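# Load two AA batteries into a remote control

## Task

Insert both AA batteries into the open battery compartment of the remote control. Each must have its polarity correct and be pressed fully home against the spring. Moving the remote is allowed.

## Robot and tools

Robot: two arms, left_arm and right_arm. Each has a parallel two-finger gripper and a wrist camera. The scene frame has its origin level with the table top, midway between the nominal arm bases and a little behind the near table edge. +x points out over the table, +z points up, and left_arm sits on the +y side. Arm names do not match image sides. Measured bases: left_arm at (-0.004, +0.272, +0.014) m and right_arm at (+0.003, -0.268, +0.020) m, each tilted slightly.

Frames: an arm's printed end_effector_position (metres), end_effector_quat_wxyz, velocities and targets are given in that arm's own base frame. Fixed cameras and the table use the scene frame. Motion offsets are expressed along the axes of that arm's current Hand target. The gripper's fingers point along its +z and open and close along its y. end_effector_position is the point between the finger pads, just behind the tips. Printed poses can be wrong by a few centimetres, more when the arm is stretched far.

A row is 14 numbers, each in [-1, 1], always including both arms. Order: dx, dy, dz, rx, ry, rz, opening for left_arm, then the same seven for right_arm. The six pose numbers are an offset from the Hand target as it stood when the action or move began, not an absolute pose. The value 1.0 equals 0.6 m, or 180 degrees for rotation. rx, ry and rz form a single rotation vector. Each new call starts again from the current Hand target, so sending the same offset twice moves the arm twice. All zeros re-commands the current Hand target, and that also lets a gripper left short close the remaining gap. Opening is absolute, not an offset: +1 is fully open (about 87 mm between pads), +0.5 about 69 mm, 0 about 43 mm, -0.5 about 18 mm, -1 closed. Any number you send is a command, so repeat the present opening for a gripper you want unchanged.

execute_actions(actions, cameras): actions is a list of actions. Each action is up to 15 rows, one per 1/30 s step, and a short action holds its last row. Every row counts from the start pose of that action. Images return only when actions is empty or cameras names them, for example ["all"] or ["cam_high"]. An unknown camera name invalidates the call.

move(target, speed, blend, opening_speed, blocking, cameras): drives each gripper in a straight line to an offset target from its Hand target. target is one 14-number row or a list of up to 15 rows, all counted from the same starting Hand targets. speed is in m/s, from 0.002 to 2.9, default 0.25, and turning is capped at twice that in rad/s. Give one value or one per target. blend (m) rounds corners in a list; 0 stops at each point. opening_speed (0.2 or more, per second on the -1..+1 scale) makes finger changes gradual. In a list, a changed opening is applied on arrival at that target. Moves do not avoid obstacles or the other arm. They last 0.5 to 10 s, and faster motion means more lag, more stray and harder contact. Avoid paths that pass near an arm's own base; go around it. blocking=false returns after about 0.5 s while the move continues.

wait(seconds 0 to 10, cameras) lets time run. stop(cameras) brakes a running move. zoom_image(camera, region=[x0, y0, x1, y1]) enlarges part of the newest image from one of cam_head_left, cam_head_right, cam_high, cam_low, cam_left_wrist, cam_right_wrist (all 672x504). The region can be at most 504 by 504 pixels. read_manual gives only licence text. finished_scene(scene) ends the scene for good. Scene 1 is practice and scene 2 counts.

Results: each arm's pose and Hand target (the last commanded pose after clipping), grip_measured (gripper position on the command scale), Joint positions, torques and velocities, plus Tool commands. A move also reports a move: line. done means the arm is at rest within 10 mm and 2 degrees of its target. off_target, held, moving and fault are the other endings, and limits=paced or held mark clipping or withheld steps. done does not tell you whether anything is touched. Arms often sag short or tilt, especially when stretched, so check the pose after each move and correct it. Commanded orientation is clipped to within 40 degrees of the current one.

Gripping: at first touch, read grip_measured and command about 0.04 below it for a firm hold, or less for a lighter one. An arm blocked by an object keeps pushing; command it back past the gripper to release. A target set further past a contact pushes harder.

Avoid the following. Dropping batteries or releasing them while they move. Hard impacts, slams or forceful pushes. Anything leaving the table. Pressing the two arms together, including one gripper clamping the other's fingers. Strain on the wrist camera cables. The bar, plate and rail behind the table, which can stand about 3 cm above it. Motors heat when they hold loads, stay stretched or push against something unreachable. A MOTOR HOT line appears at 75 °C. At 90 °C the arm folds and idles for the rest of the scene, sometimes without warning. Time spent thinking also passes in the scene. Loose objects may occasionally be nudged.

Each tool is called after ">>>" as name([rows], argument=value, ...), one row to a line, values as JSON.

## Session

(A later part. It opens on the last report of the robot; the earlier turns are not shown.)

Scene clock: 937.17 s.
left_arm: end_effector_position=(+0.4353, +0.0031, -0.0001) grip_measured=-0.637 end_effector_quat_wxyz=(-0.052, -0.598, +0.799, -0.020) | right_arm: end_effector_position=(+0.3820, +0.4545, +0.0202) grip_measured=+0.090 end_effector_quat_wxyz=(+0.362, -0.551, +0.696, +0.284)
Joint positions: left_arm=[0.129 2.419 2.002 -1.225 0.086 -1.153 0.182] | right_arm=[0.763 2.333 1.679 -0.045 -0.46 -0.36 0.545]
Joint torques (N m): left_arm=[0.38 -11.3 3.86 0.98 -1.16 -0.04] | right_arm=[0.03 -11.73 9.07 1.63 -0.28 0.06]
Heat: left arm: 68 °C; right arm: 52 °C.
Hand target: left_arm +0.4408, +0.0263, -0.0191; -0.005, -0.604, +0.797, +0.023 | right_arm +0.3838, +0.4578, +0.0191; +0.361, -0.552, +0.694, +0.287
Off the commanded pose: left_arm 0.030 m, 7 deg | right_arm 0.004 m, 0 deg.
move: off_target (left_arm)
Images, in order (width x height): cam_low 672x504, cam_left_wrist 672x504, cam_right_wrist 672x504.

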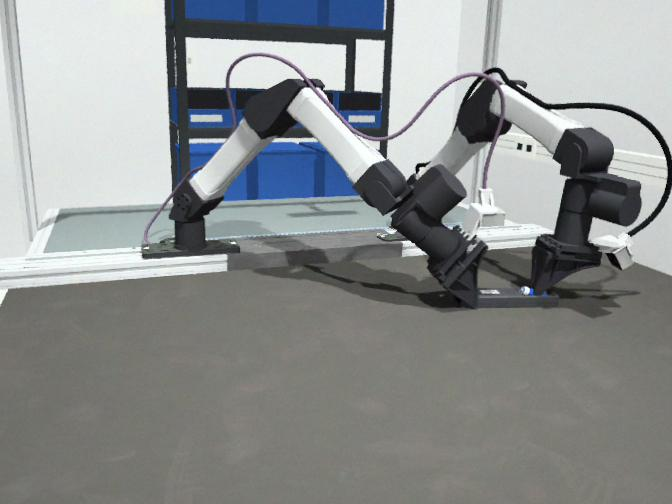

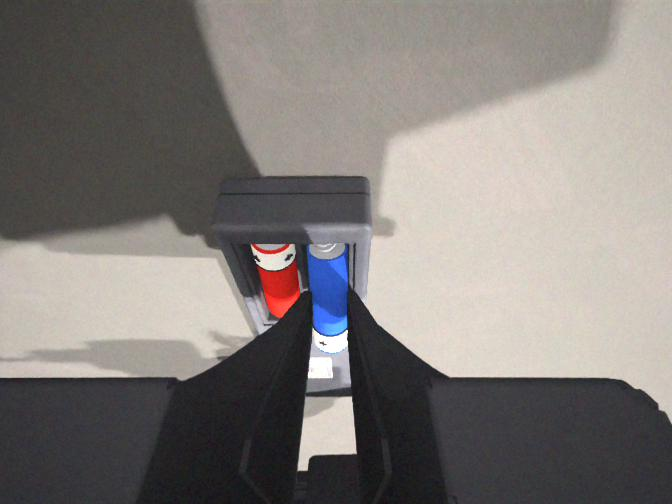

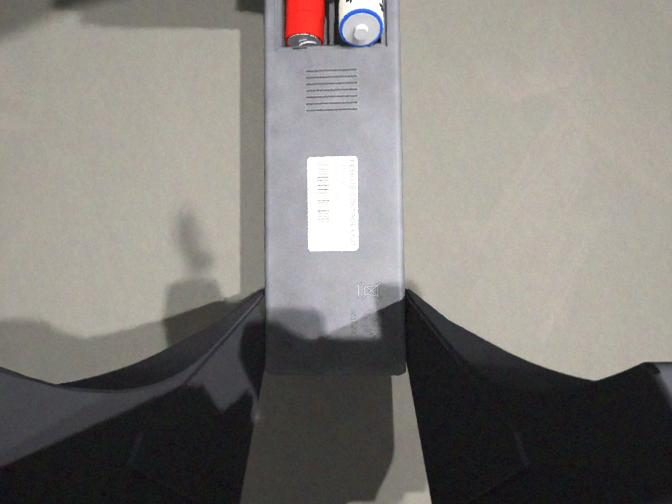

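>>> move(target=[-0.03,0.004,0.008,0,-0.02,0,-0.74,0,0,0,0,0,0,0.03], speed=0.06, cameras=["cam_low","cam_left_wrist","cam_right_wrist"])

>>> zoom_image(camera="cam_right_wrist", region=[250, 0, 430, 120])

>>> zoom_image(camera="cam_low", region=[490, 240, 590, 310])

>>> zoom_image(camera="cam_left_wrist", region=[190, 170, 400, 370])

Scene clock: 944.80 s.
left_arm: end_effector_position=(+0.4354, +0.0037, -0.0002) grip_measured=-0.637 end_effector_quat_wxyz=(-0.051, -0.598, +0.799, -0.018) | right_arm: end_effector_position=(+0.3820, +0.4545, +0.0202) grip_measured=+0.090 end_effector_quat_wxyz=(+0.362, -0.551, +0.696, +0.284)
Joint positions: left_arm=[0.129 2.419 2.002 -1.224 0.082 -1.153 0.181] | right_arm=[0.763 2.333 1.679 -0.045 -0.46 -0.36 0.545]
Joint torques (N m): left_arm=[1.81 -11.32 3.62 1.13 -1.6 0.13] | right_arm=[0.03 -11.74 9.06 1.63 -0.27 0.05]
Heat: left arm: 68 °C; right arm: 52 °C.
Hand target: left_arm +0.4432, +0.0444, -0.0234; +0.020, -0.603, +0.796, +0.042 | right_arm +0.3838, +0.4578, +0.0191; +0.361, -0.552, +0.694, +0.287
Off the commanded pose: left_arm 0.047 m, 11 deg | right_arm 0.004 m, 0 deg.
move: off_target (left_arm)
Images, in order (width x height): cam_low 672x504, cam_left_wrist 672x504, cam_right_wrist 672x504.

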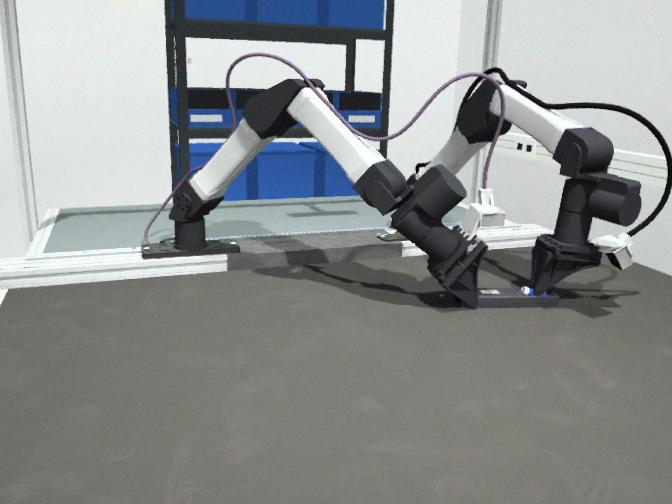

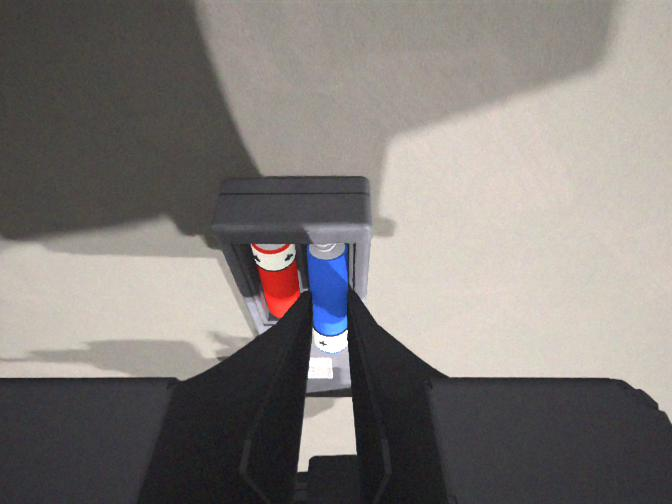

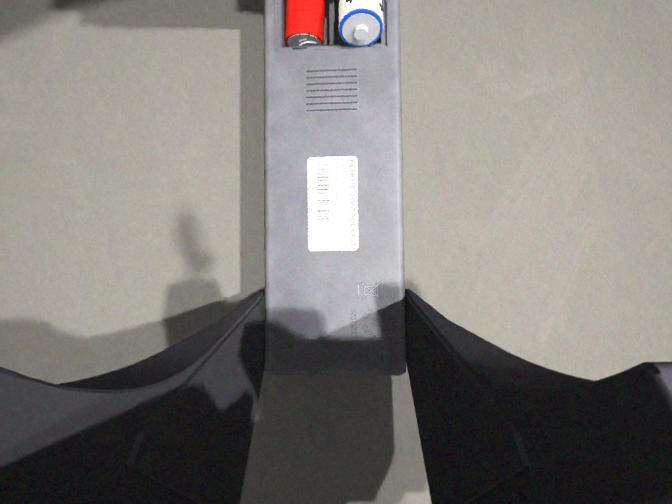

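Scaled by 2.800 from the camera's 672x504 image, which has a finer 960x720 frame.

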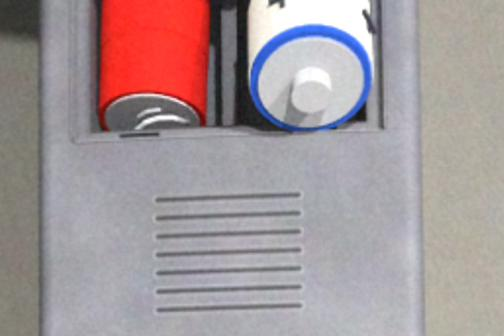

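Scaled by 5.040 from the camera's 672x504 image, which has a finer 960x720 frame.

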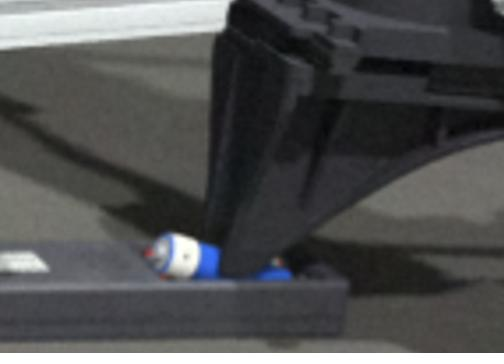

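Scaled by 2.400 from the camera's 672x504 image, which has a finer 960x720 frame.

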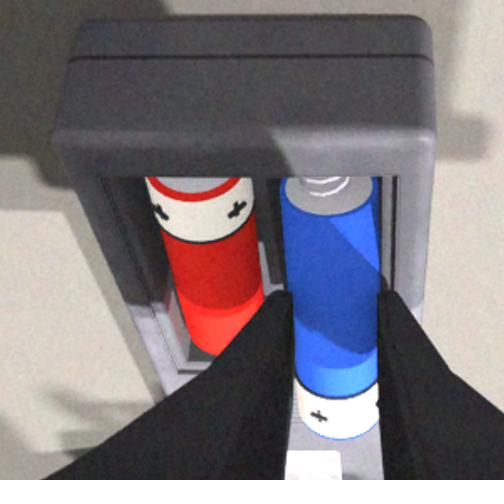

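>>> move([
  [0.045,-0.004,-0.004,0,0.01,0,-0.74,0,0,0,0,0,0,0.03],
  [0.045,-0.006,-0.006,0,0.01,0,-0.4,0,0,0,0,0,0,0.03],
], speed=0.06, opening_speed=0.3, cameras=["cam_low","cam_left_wrist","cam_right_wrist"])

>>> zoom_image(camera="cam_right_wrist", region=[250, 0, 430, 120])

>>> zoom_image(camera="cam_left_wrist", region=[190, 170, 400, 370])

Scene clock: 952.40 s.
left_arm: end_effector_position=(+0.4306, +0.0036, +0.0000) grip_measured=-0.400 end_effector_quat_wxyz=(-0.028, -0.599, +0.800, +0.005) | right_arm: end_effector_position=(+0.3820, +0.4545, +0.0202) grip_measured=+0.090 end_effector_quat_wxyz=(+0.362, -0.551, +0.696, +0.284)
Joint positions: left_arm=[0.106 2.376 1.941 -1.189 0.02 -1.178 0.3] | right_arm=[0.763 2.333 1.679 -0.045 -0.46 -0.36 0.545]
Joint torques (N m): left_arm=[-0.32 -9.55 4.31 1.06 -0.84 -0.08] | right_arm=[0.03 -11.73 9.06 1.63 -0.27 0.05]
Heat: left arm: 68 °C; right arm: 52 °C.
Hand target: left_arm +0.4393, +0.0171, -0.0223; +0.007, -0.604, +0.797, +0.032 | right_arm +0.3838, +0.4578, +0.0191; +0.361, -0.552, +0.694, +0.287
Off the commanded pose: left_arm 0.027 m, 5 deg | right_arm 0.004 m, 0 deg.
move: off_target (left_arm); target 2's new opening was sent with left_arm's hand 0.027 m and 6 deg from that target
Images, in order (width x height): cam_low 672x504, cam_left_wrist 672x504, cam_right_wrist 672x504.

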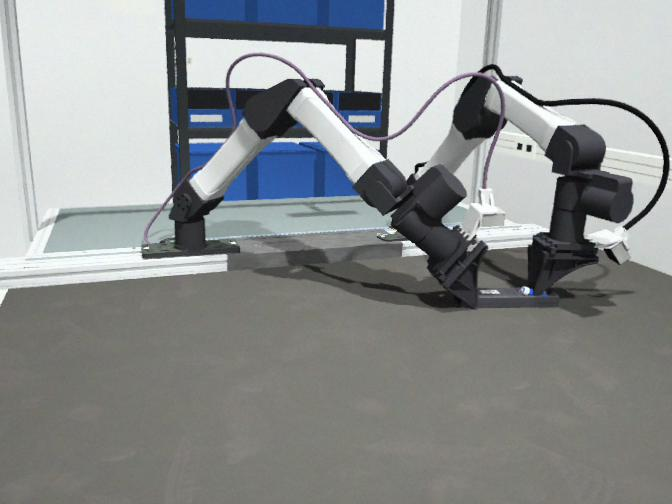

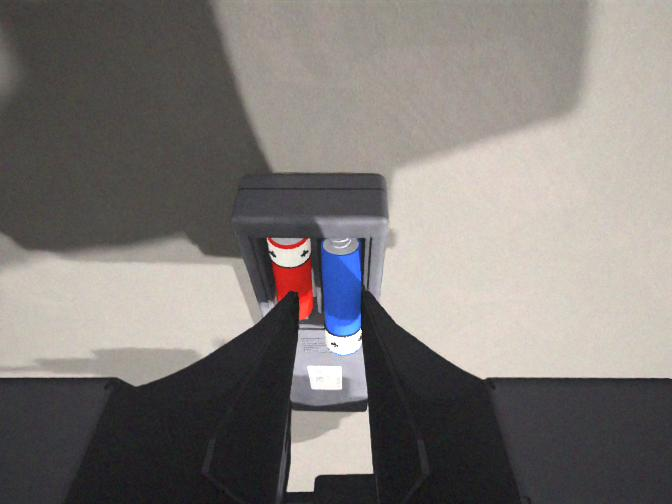

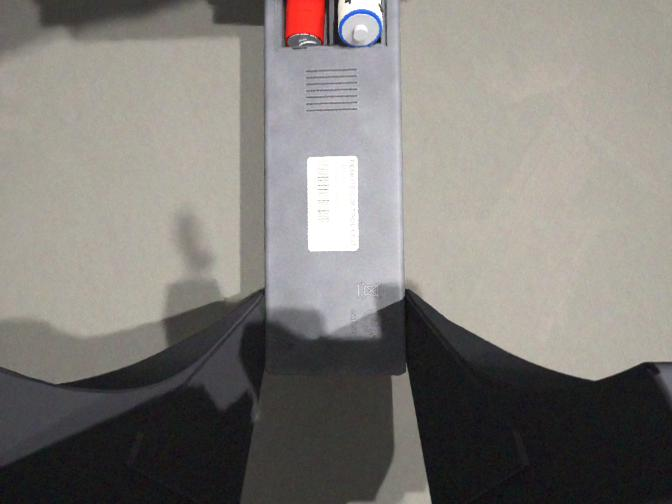

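Scaled by 2.800 from the camera's 672x504 image, which has a finer 960x720 frame.

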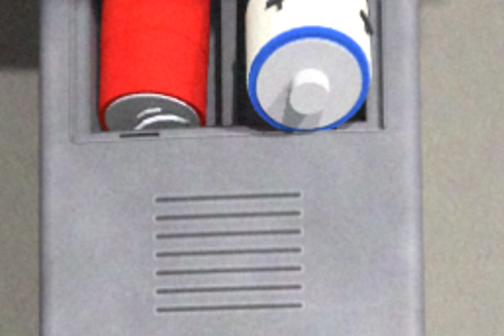

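Scaled by 2.400 from the camera's 672x504 image, which has a finer 960x720 frame.

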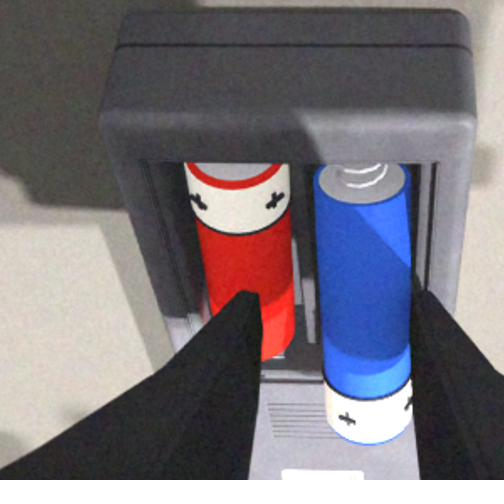

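>>> move([
  [0.012,-0.006,-0.03,0,0.01,0.0,-0.35,0,0,0,0,0,0,0.03],
  [0.02,-0.004,-0.1,0,0.02,0,-0.35,0,0,0,0,0,0,0.03],
  [0.06,0.006,-0.095,0,0.02,0,-0.92,0,0,0,0,0,0,0.03],
], speed=0.1, blend=[0.003,0.003,0], cameras=["cam_low","cam_left_wrist","cam_right_wrist"])

>>> zoom_image(camera="cam_right_wrist", region=[250, 0, 430, 120])

>>> zoom_image(camera="cam_left_wrist", region=[190, 170, 400, 370])

>>> zoom_image(camera="cam_low", region=[490, 240, 590, 310])

Scene clock: 960.40 s.
left_arm: end_effector_position=(+0.4210, -0.0217, +0.0164) grip_measured=-0.920 end_effector_quat_wxyz=(-0.041, -0.599, +0.799, +0.027) | right_arm: end_effector_position=(+0.3820, +0.4545, +0.0202) grip_measured=+0.090 end_effector_quat_wxyz=(+0.362, -0.551, +0.696, +0.284)
Joint positions: left_arm=[0.043 2.362 1.98 -1.287 0.001 -1.243 0.04] | right_arm=[0.763 2.333 1.679 -0.045 -0.46 -0.36 0.545]
Joint torques (N m): left_arm=[0.09 -15.54 6.24 0.29 -0.13 -0.01] | right_arm=[0.05 -11.73 9.07 1.63 -0.27 0.06]
Heat: left arm: 68 °C; right arm: 52 °C.
Hand target: left_arm +0.4276, -0.0199, +0.0330; -0.017, -0.604, +0.796, +0.013 | right_arm +0.3838, +0.4578, +0.0191; +0.361, -0.552, +0.694, +0.287
Off the commanded pose: left_arm 0.018 m, 3 deg | right_arm 0.004 m, 0 deg.
move: off_target (left_arm); target 3's new opening was sent with left_arm's hand 0.022 m and 4 deg from that target
Images, in order (width x height): cam_low 672x504, cam_left_wrist 672x504, cam_right_wrist 672x504.

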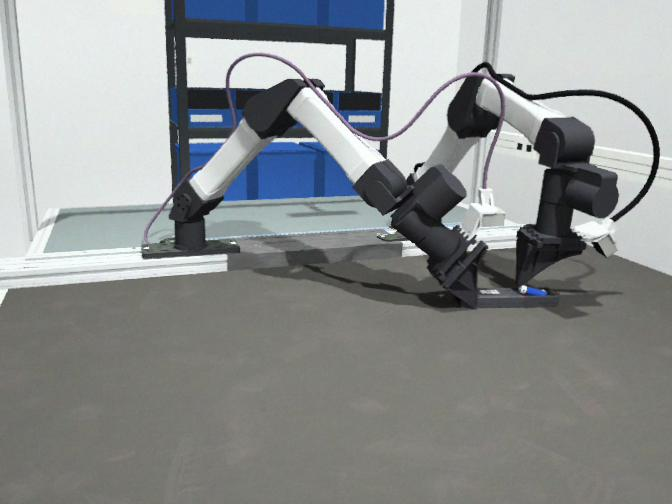

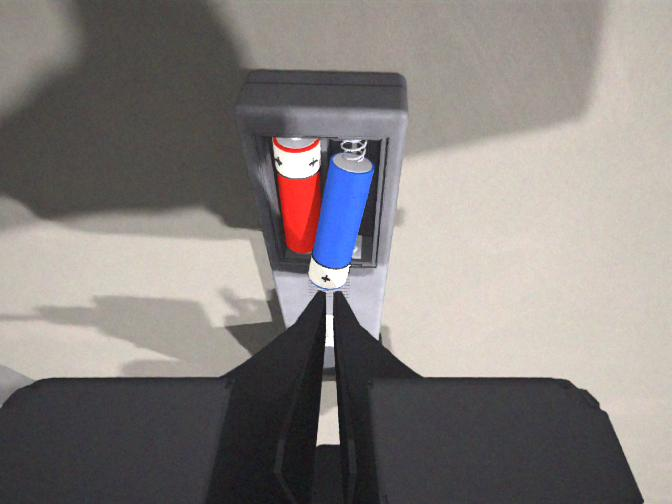

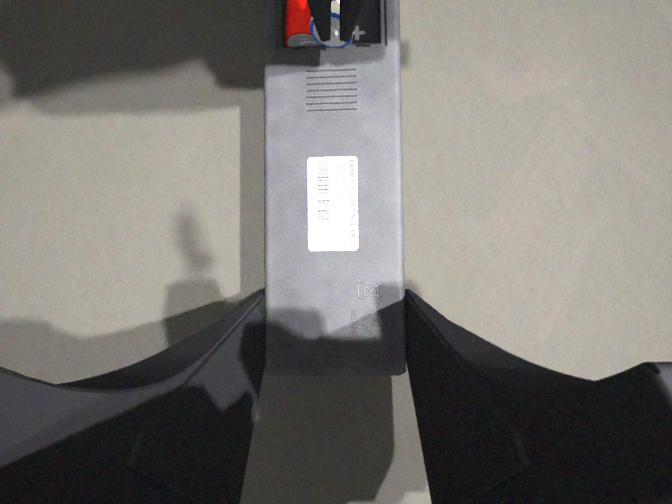

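Scaled by 2.800 from the camera's 672x504 image, which has a finer 960x720 frame.

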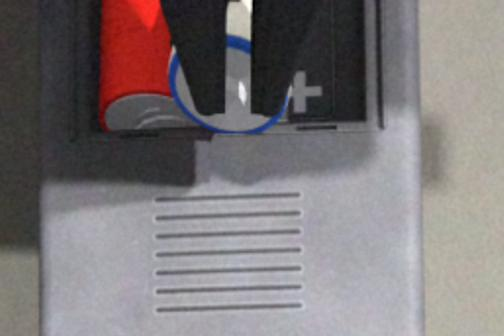

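Scaled by 2.400 from the camera's 672x504 image, which has a finer 960x720 frame.

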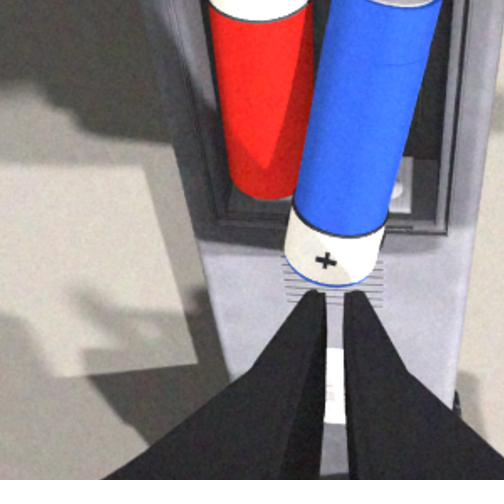

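Scaled by 5.040 from the camera's 672x504 image, which has a finer 960x720 frame.

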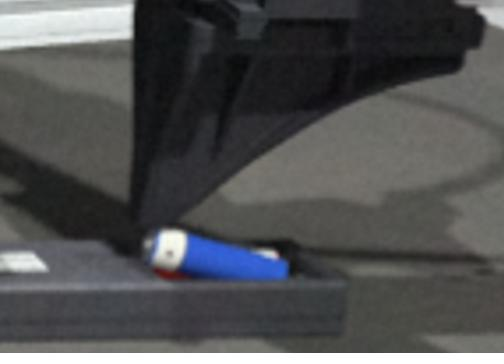

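>>> move([
  [0,-0.008,-0.04,0,0,0,-0.92,0,0,0,0,0,0,0.03],
  [-0.02,-0.01,-0.04,0,0.03,0.055,-0.3,0,0,0,0,0,0,0.03],
], speed=0.1, cameras=["cam_low","cam_left_wrist","cam_right_wrist"])

>>> zoom_image(camera="cam_left_wrist", region=[190, 170, 400, 370])

>>> zoom_image(camera="cam_low", region=[490, 240, 590, 310])

Scene clock: 971.03 s.
left_arm: end_effector_position=(+0.4326, -0.0145, +0.0526) grip_measured=-0.300 end_effector_quat_wxyz=(-0.061, -0.533, +0.844, -0.010) | right_arm: end_effector_position=(+0.3820, +0.4545, +0.0202) grip_measured=+0.090 end_effector_quat_wxyz=(+0.362, -0.551, +0.696, +0.284)
Joint positions: left_arm=[0.08 2.45 2.265 -1.485 0.075 -1.043 0.35] | right_arm=[0.763 2.333 1.679 -0.045 -0.46 -0.36 0.545]
Joint torques (N m): left_arm=[1.07 -11.32 10.4 0.11 -0.03 0.18] | right_arm=[0.03 -11.71 9.06 1.63 -0.27 0.06]
Heat: left arm: 72 °C; right arm: 52 °C.
Hand target: left_arm +0.4376, -0.0100, +0.0565; -0.056, -0.533, +0.844, -0.017 | right_arm +0.3838, +0.4578, +0.0191; +0.361, -0.552, +0.694, +0.287
Off the commanded pose: left_arm 0.008 m, 1 deg | right_arm 0.004 m, 0 deg.
move: done
Images, in order (width x height): cam_low 672x504, cam_left_wrist 672x504, cam_right_wrist 672x504.

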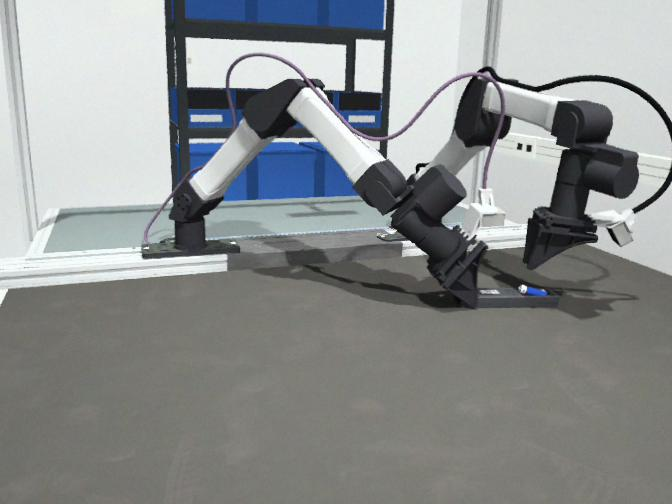

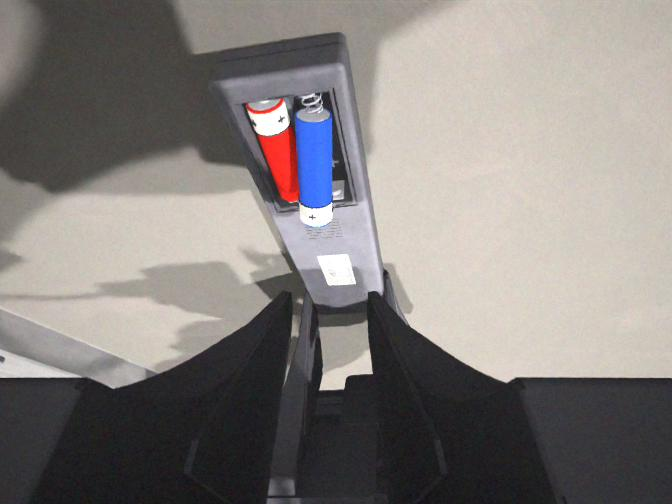

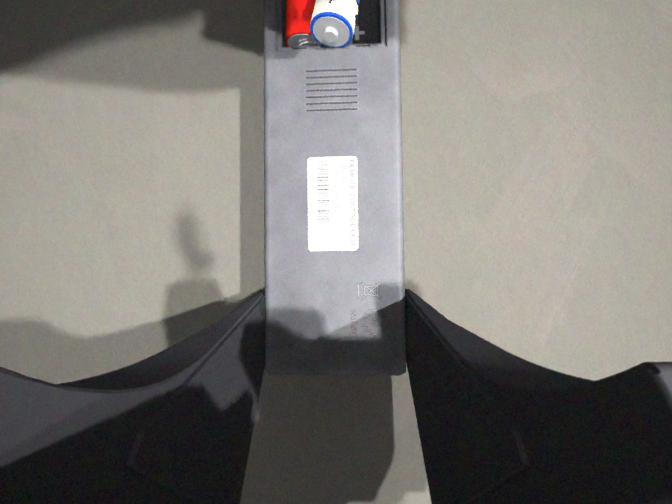

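Scaled by 2.400 from the camera's 672x504 image, which has a finer 960x720 frame.

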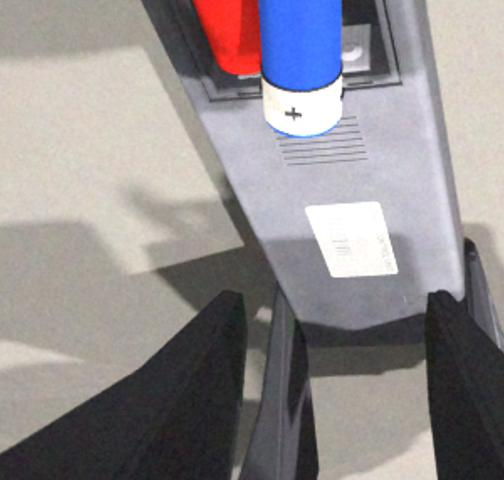

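Scaled by 5.040 from the camera's 672x504 image, which has a finer 960x720 frame.

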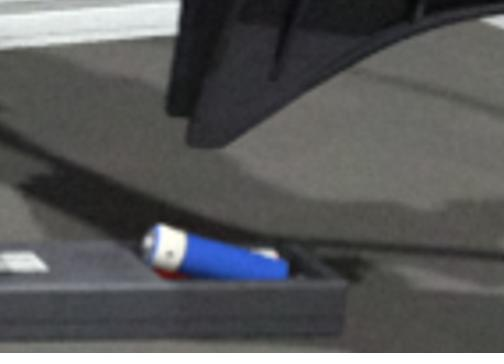

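>>> move([
  [-0.014,0.010,0.05,0,0.035,0,-0.36,0,0,0,0,0,0,0.03],
  [-0.018,0.010,0.083,0,0.035,0,-0.36,0,0,0,0,0,0,0.03],
], speed=0.1, cameras=["cam_low","cam_left_wrist","cam_right_wrist"])

>>> zoom_image(camera="cam_left_wrist", region=[190, 170, 400, 370])

>>> zoom_image(camera="cam_low", region=[490, 240, 590, 310])

Scene clock: 980.20 s.
left_arm: end_effector_position=(+0.4295, -0.0061, +0.0099) grip_measured=-0.360 end_effector_quat_wxyz=(-0.107, -0.531, +0.839, -0.039) | right_arm: end_effector_position=(+0.3820, +0.4545, +0.0202) grip_measured=+0.090 end_effector_quat_wxyz=(+0.362, -0.551, +0.696, +0.284)
Joint positions: left_arm=[0.131 2.528 2.205 -1.412 0.16 -0.984 0.32] | right_arm=[0.763 2.333 1.679 -0.045 -0.46 -0.36 0.545]
Joint torques (N m): left_arm=[0.83 -12.07 6.2 0.3 0.06 0.19] | right_arm=[0.05 -11.71 9.06 1.63 -0.28 0.06]
Heat: left arm: 72 °C; right arm: 52 °C.
Hand target: left_arm +0.4330, -0.0021, +0.0060; -0.102, -0.532, +0.839, -0.046 | right_arm +0.3838, +0.4578, +0.0191; +0.361, -0.552, +0.694, +0.287
Off the commanded pose: left_arm 0.007 m, 1 deg | right_arm 0.004 m, 0 deg.
move: done
Images, in order (width x height): cam_low 672x504, cam_left_wrist 672x504, cam_right_wrist 672x504.

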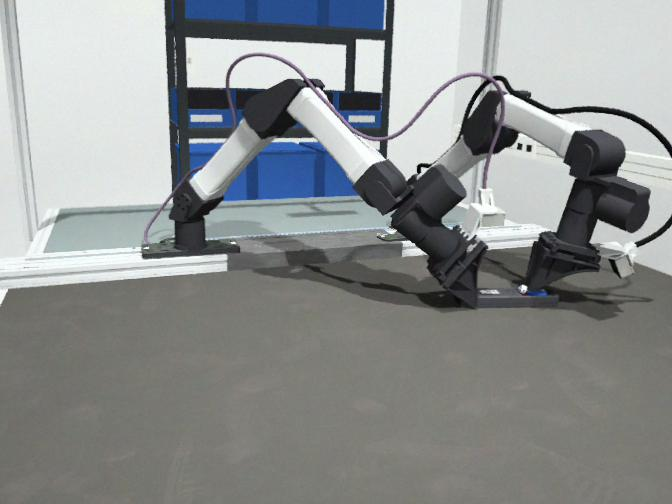

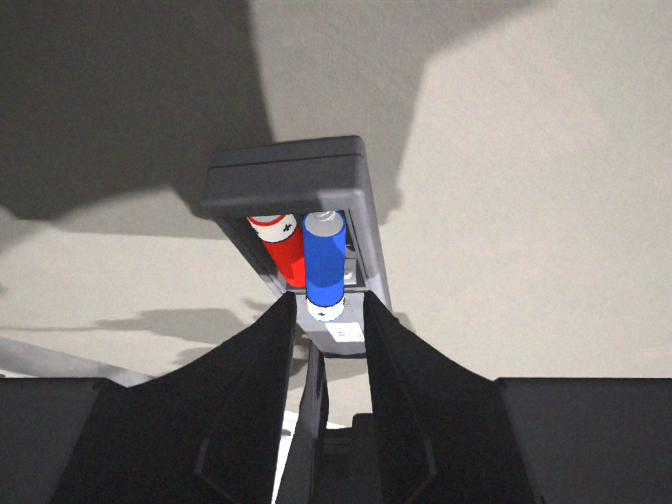

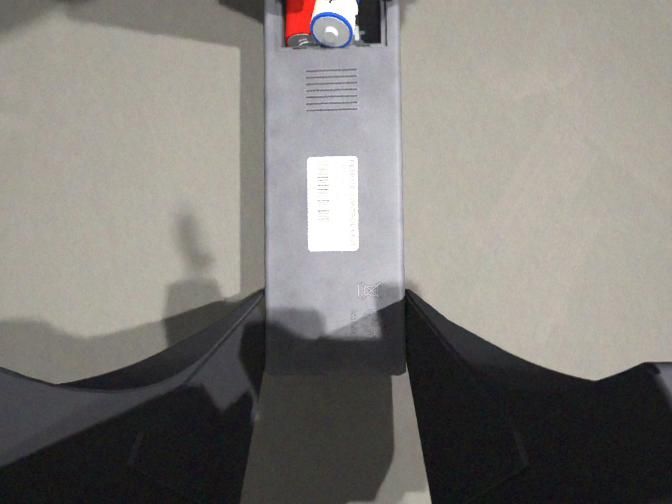

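Scaled by 2.400 from the camera's 672x504 image, which has a finer 960x720 frame.

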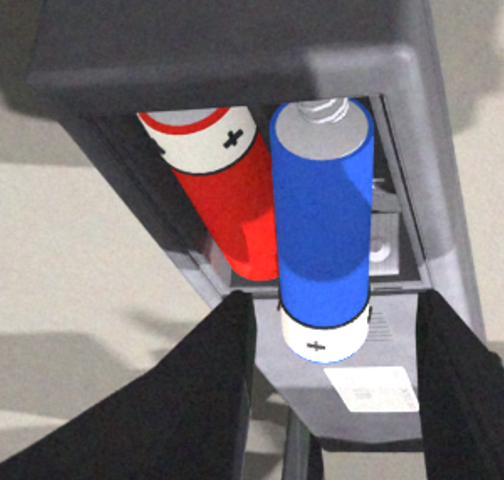

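Scaled by 5.040 from the camera's 672x504 image, which has a finer 960x720 frame.

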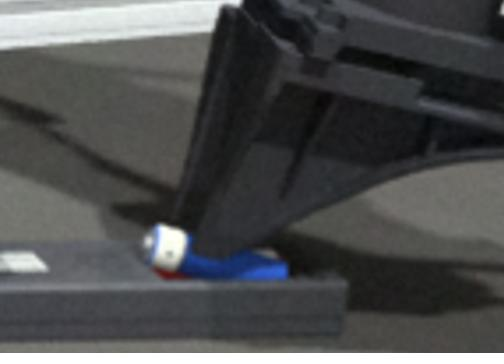

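>>> move([
  [-0.002,0.006,0.017,0,0,0,-0.45,0,0,0,0,0,0,0.03],
  [-0.002,0.006,0.017,0,0,0,-0.74,0,0,0,0,0,0,0.03],
  [-0.002,0,-0.004,0,0,-0.01,-0.74,0,0,0,0,0,0,0.03],
  [-0.012,-0.012,-0.004,0,0,-0.06,-0.74,0,0,0,0,0,0,0.03],
], speed=0.06, opening_speed=0.6, cameras=["cam_low","cam_left_wrist","cam_right_wrist"])

>>> zoom_image(camera="cam_left_wrist", region=[190, 170, 400, 370])

>>> zoom_image(camera="cam_low", region=[490, 240, 590, 310])

>>> zoom_image(camera="cam_right_wrist", region=[250, 0, 430, 120])

Scene clock: 990.97 s.
left_arm: end_effector_position=(+0.4326, -0.0082, +0.0049) grip_measured=-0.617 end_effector_quat_wxyz=(-0.123, -0.598, +0.791, -0.034) | right_arm: end_effector_position=(+0.3820, +0.4545, +0.0202) grip_measured=+0.090 end_effector_quat_wxyz=(+0.362, -0.551, +0.696, +0.284)
Joint positions: left_arm=[0.14 2.539 2.198 -1.415 0.178 -1.139 0.191] | right_arm=[0.763 2.333 1.679 -0.045 -0.46 -0.36 0.545]
Joint torques (N m): left_arm=[1.17 -11.59 10.45 0.1 -0.13 0.04] | right_arm=[0.03 -11.71 9.07 1.63 -0.27 0.05]
Heat: left arm: 72 °C; right arm: 52 °C.
Hand target: left_arm +0.4428, +0.0015, +0.0066; -0.106, -0.608, +0.786, -0.036 | right_arm +0.3838, +0.4578, +0.0191; +0.361, -0.552, +0.694, +0.287
Off the commanded pose: left_arm 0.014 m, 2 deg | right_arm 0.004 m, 0 deg.
move: off_target (left_arm)
Images, in order (width x height): cam_low 672x504, cam_left_wrist 672x504, cam_right_wrist 672x504.

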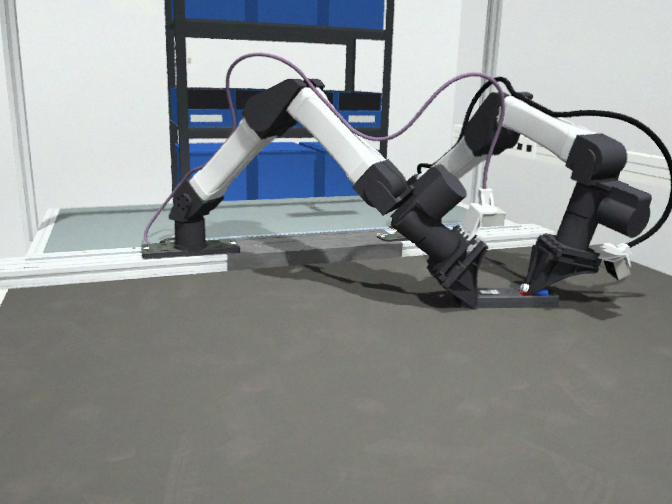

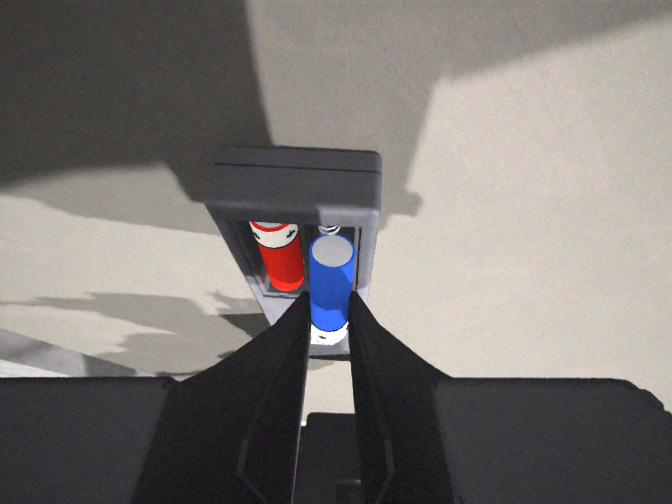

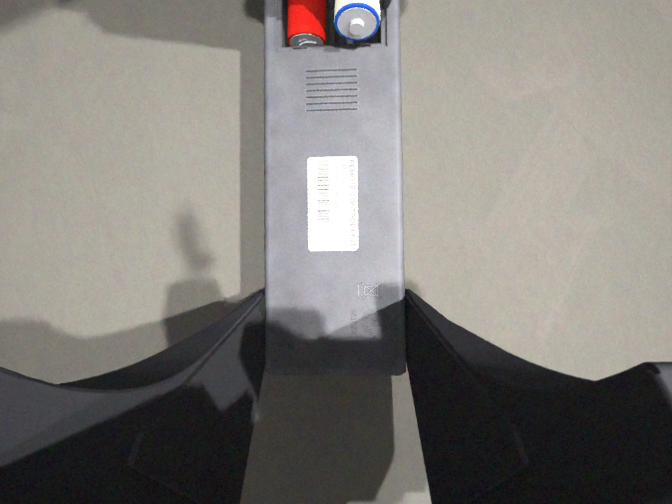

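Scaled by 2.400 from the camera's 672x504 image, which has a finer 960x720 frame.

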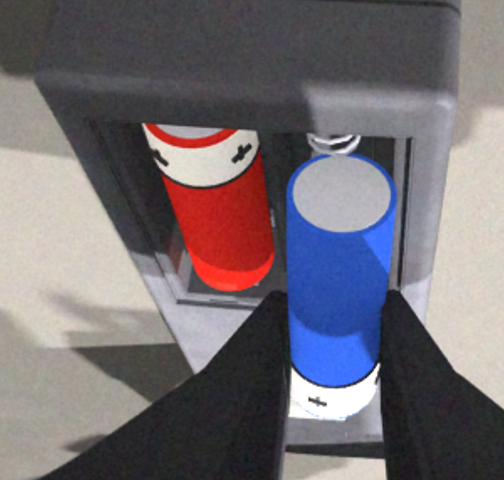

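Scaled by 5.040 from the camera's 672x504 image, which has a finer 960x720 frame.

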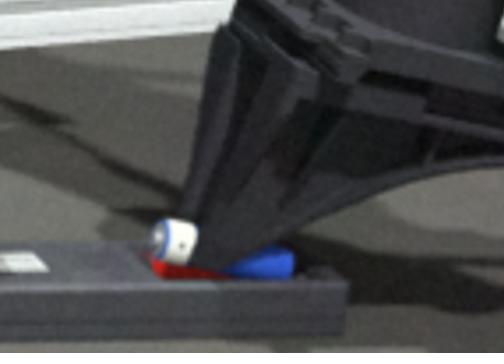

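Scaled by 2.800 from the camera's 672x504 image, which has a finer 960x720 frame.

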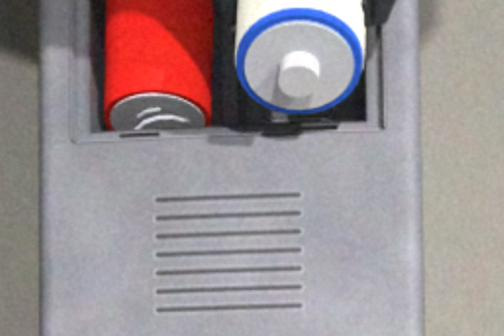

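>>> move([
  [0.012,0,-0.008,0,0.03,0,-0.74,0,0,0,0,0,0,0.03],
  [0.012,0,0.002,0,0.075,0,-0.74,0,0,0,0,0,0,0.03],
], speed=0.06, cameras=["cam_low","cam_left_wrist","cam_right_wrist"])

>>> zoom_image(camera="cam_left_wrist", region=[190, 170, 400, 370])

>>> zoom_image(camera="cam_low", region=[490, 240, 590, 310])

>>> zoom_image(camera="cam_right_wrist", region=[250, 0, 430, 120])

Scene clock: 1001.10 s.
left_arm: end_effector_position=(+0.4340, -0.0100, +0.0032) grip_measured=-0.617 end_effector_quat_wxyz=(-0.205, -0.600, +0.767, -0.095) | right_arm: end_effector_position=(+0.3820, +0.4545, +0.0202) grip_measured=+0.090 end_effector_quat_wxyz=(+0.362, -0.551, +0.696, +0.284)
Joint positions: left_arm=[0.198 2.684 2.377 -1.561 0.352 -1.077 0.191] | right_arm=[0.763 2.333 1.679 -0.045 -0.46 -0.36 0.545]
Joint torques (N m): left_arm=[0.84 -11.99 10.04 -0.2 0.21 0.19] | right_arm=[0.03 -11.73 9.06 1.63 -0.28 0.06]
Heat: left arm: 72 °C; right arm: 53 °C.
Hand target: left_arm +0.4409, -0.0055, +0.0068; -0.198, -0.600, +0.768, -0.108 | right_arm +0.3838, +0.4578, +0.0191; +0.361, -0.552, +0.694, +0.287
Off the commanded pose: left_arm 0.009 m, 2 deg | right_arm 0.004 m, 0 deg.
joint sent to its limit (left arm) — joint 4 (wrist pitch), lower limit. The joint targets still meet the commanded pose.
move: done
Images, in order (width x height): cam_low 672x504, cam_left_wrist 672x504, cam_right_wrist 672x504.

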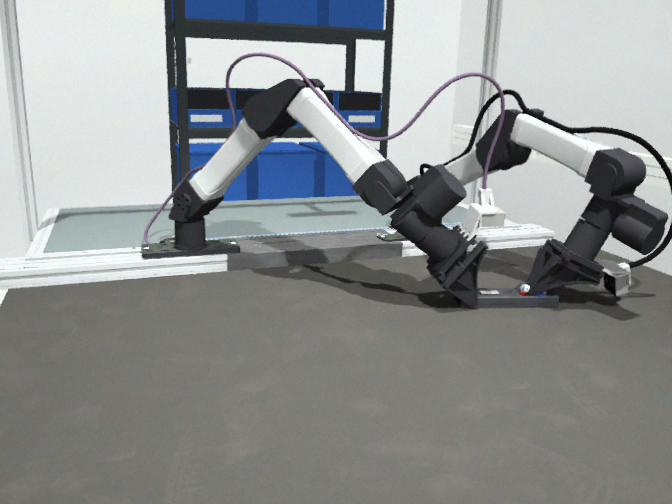

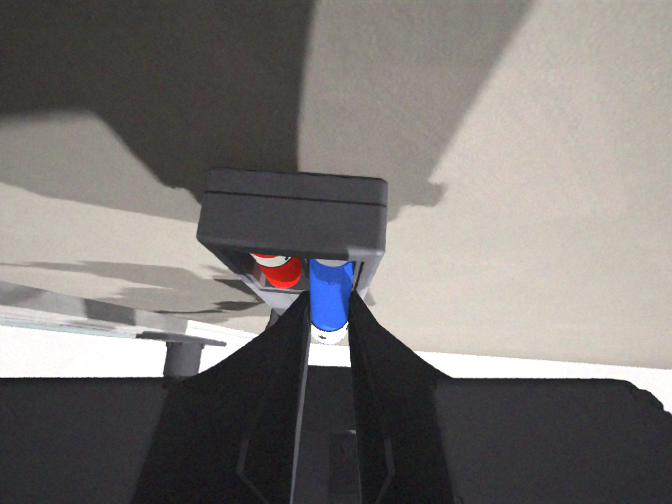

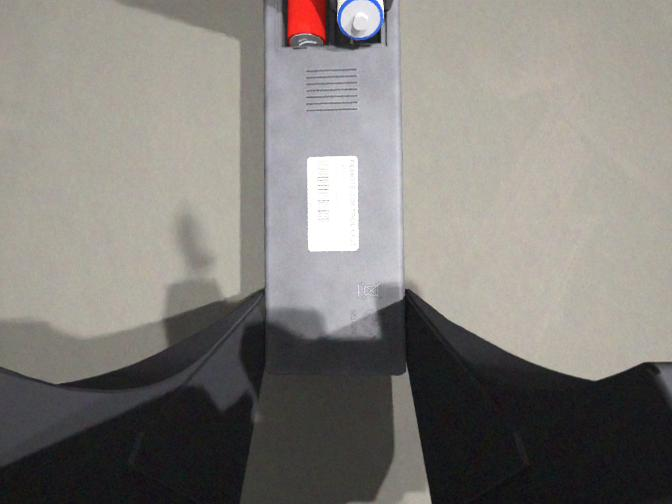

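Scaled by 2.400 from the camera's 672x504 image, which has a finer 960x720 frame.

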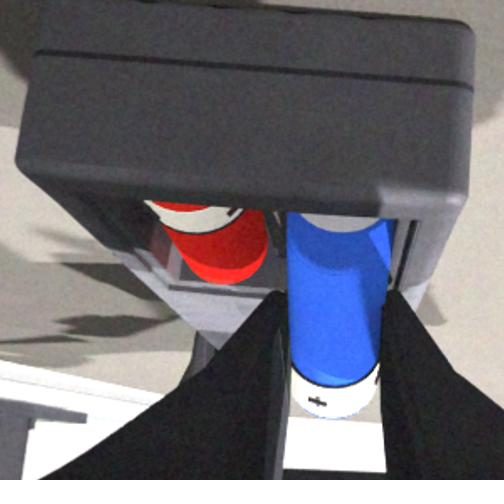

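Scaled by 5.040 from the camera's 672x504 image, which has a finer 960x720 frame.

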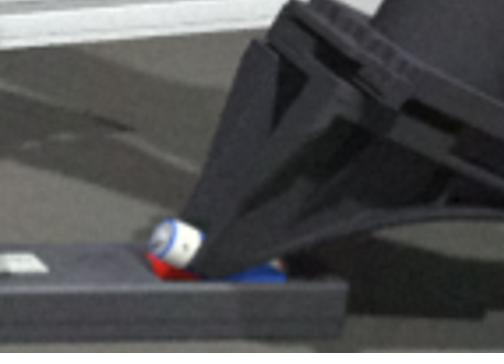

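Scaled by 2.800 from the camera's 672x504 image, which has a finer 960x720 frame.

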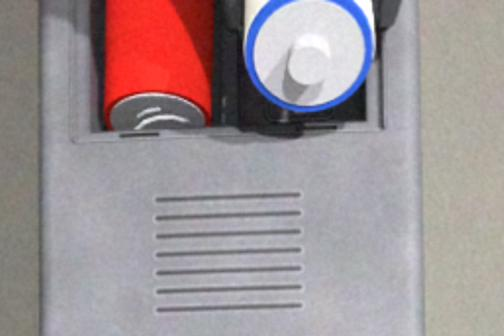

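>>> move([
  [-0.03,0.004,-0.012,0,-0.01,0,-0.74,0,0,0,0,0,0,0.03],
  [-0.045,0.006,-0.004,0,-0.06,0,-0.74,0,0,0,0,0,0,0.03],
], speed=0.06, cameras=["cam_low","cam_left_wrist","cam_right_wrist"])

>>> zoom_image(camera="cam_left_wrist", region=[190, 170, 400, 370])

>>> zoom_image(camera="cam_low", region=[490, 240, 590, 310])

>>> zoom_image(camera="cam_right_wrist", region=[250, 0, 430, 120])

Scene clock: 1012.47 s.
left_arm: end_effector_position=(+0.4307, -0.0021, +0.0010) grip_measured=-0.619 end_effector_quat_wxyz=(-0.195, -0.601, +0.772, -0.072) | right_arm: end_effector_position=(+0.3820, +0.4545, +0.0202) grip_measured=+0.090 end_effector_quat_wxyz=(+0.362, -0.551, +0.696, +0.284)
Joint positions: left_arm=[0.199 2.677 2.374 -1.563 0.301 -1.08 0.19] | right_arm=[0.763 2.333 1.679 -0.045 -0.46 -0.36 0.545]
Joint torques (N m): left_arm=[0.58 -15.92 5.16 0.64 -0.87 -0.05] | right_arm=[0.03 -11.73 9.05 1.63 -0.27 0.05]
Heat: left arm: 71 °C; right arm: 53 °C.
Hand target: left_arm +0.4434, +0.0202, -0.0023; -0.125, -0.607, +0.783, -0.051 | right_arm +0.3838, +0.4578, +0.0191; +0.361, -0.552, +0.694, +0.287
Off the commanded pose: left_arm 0.026 m, 9 deg | right_arm 0.004 m, 0 deg.
move: off_target (left_arm)
Images, in order (width x height): cam_low 672x504, cam_left_wrist 672x504, cam_right_wrist 672x504.

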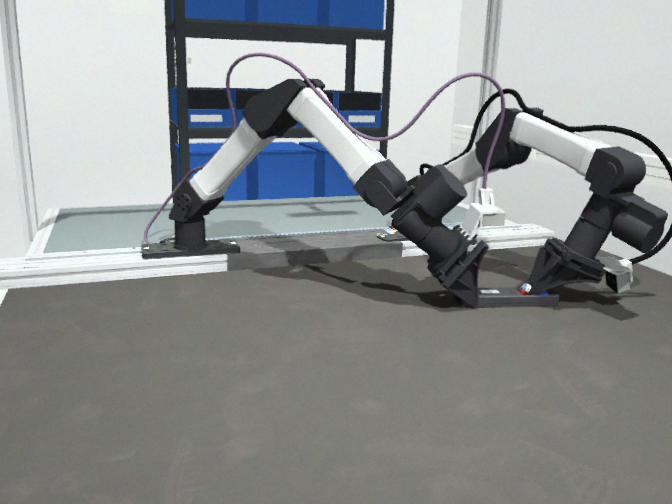

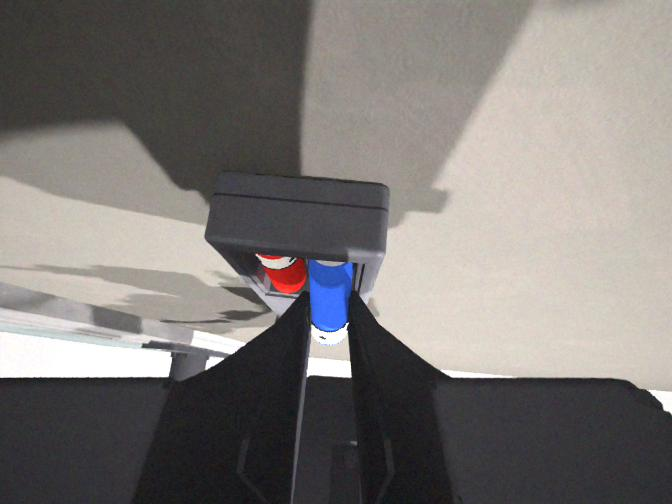

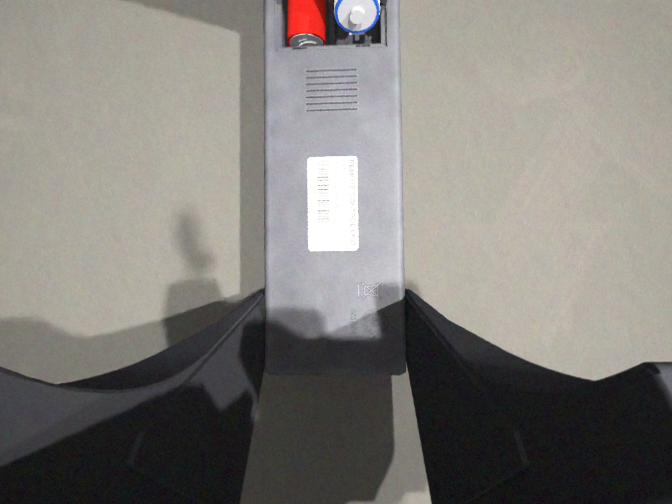

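Scaled by 2.400 from the camera's 672x504 image, which has a finer 960x720 frame.

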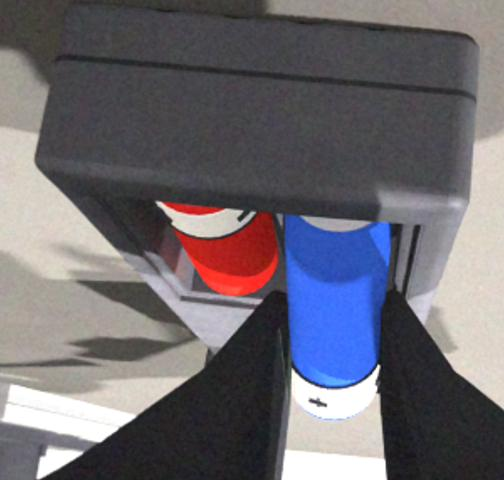

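Scaled by 5.040 from the camera's 672x504 image, which has a finer 960x720 frame.

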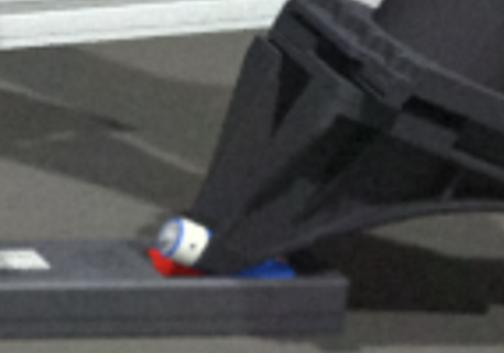

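Scaled by 2.800 from the camera's 672x504 image, which has a finer 960x720 frame.

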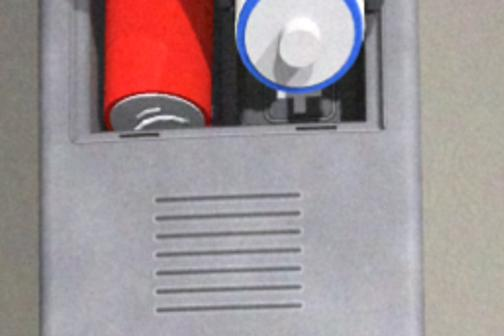

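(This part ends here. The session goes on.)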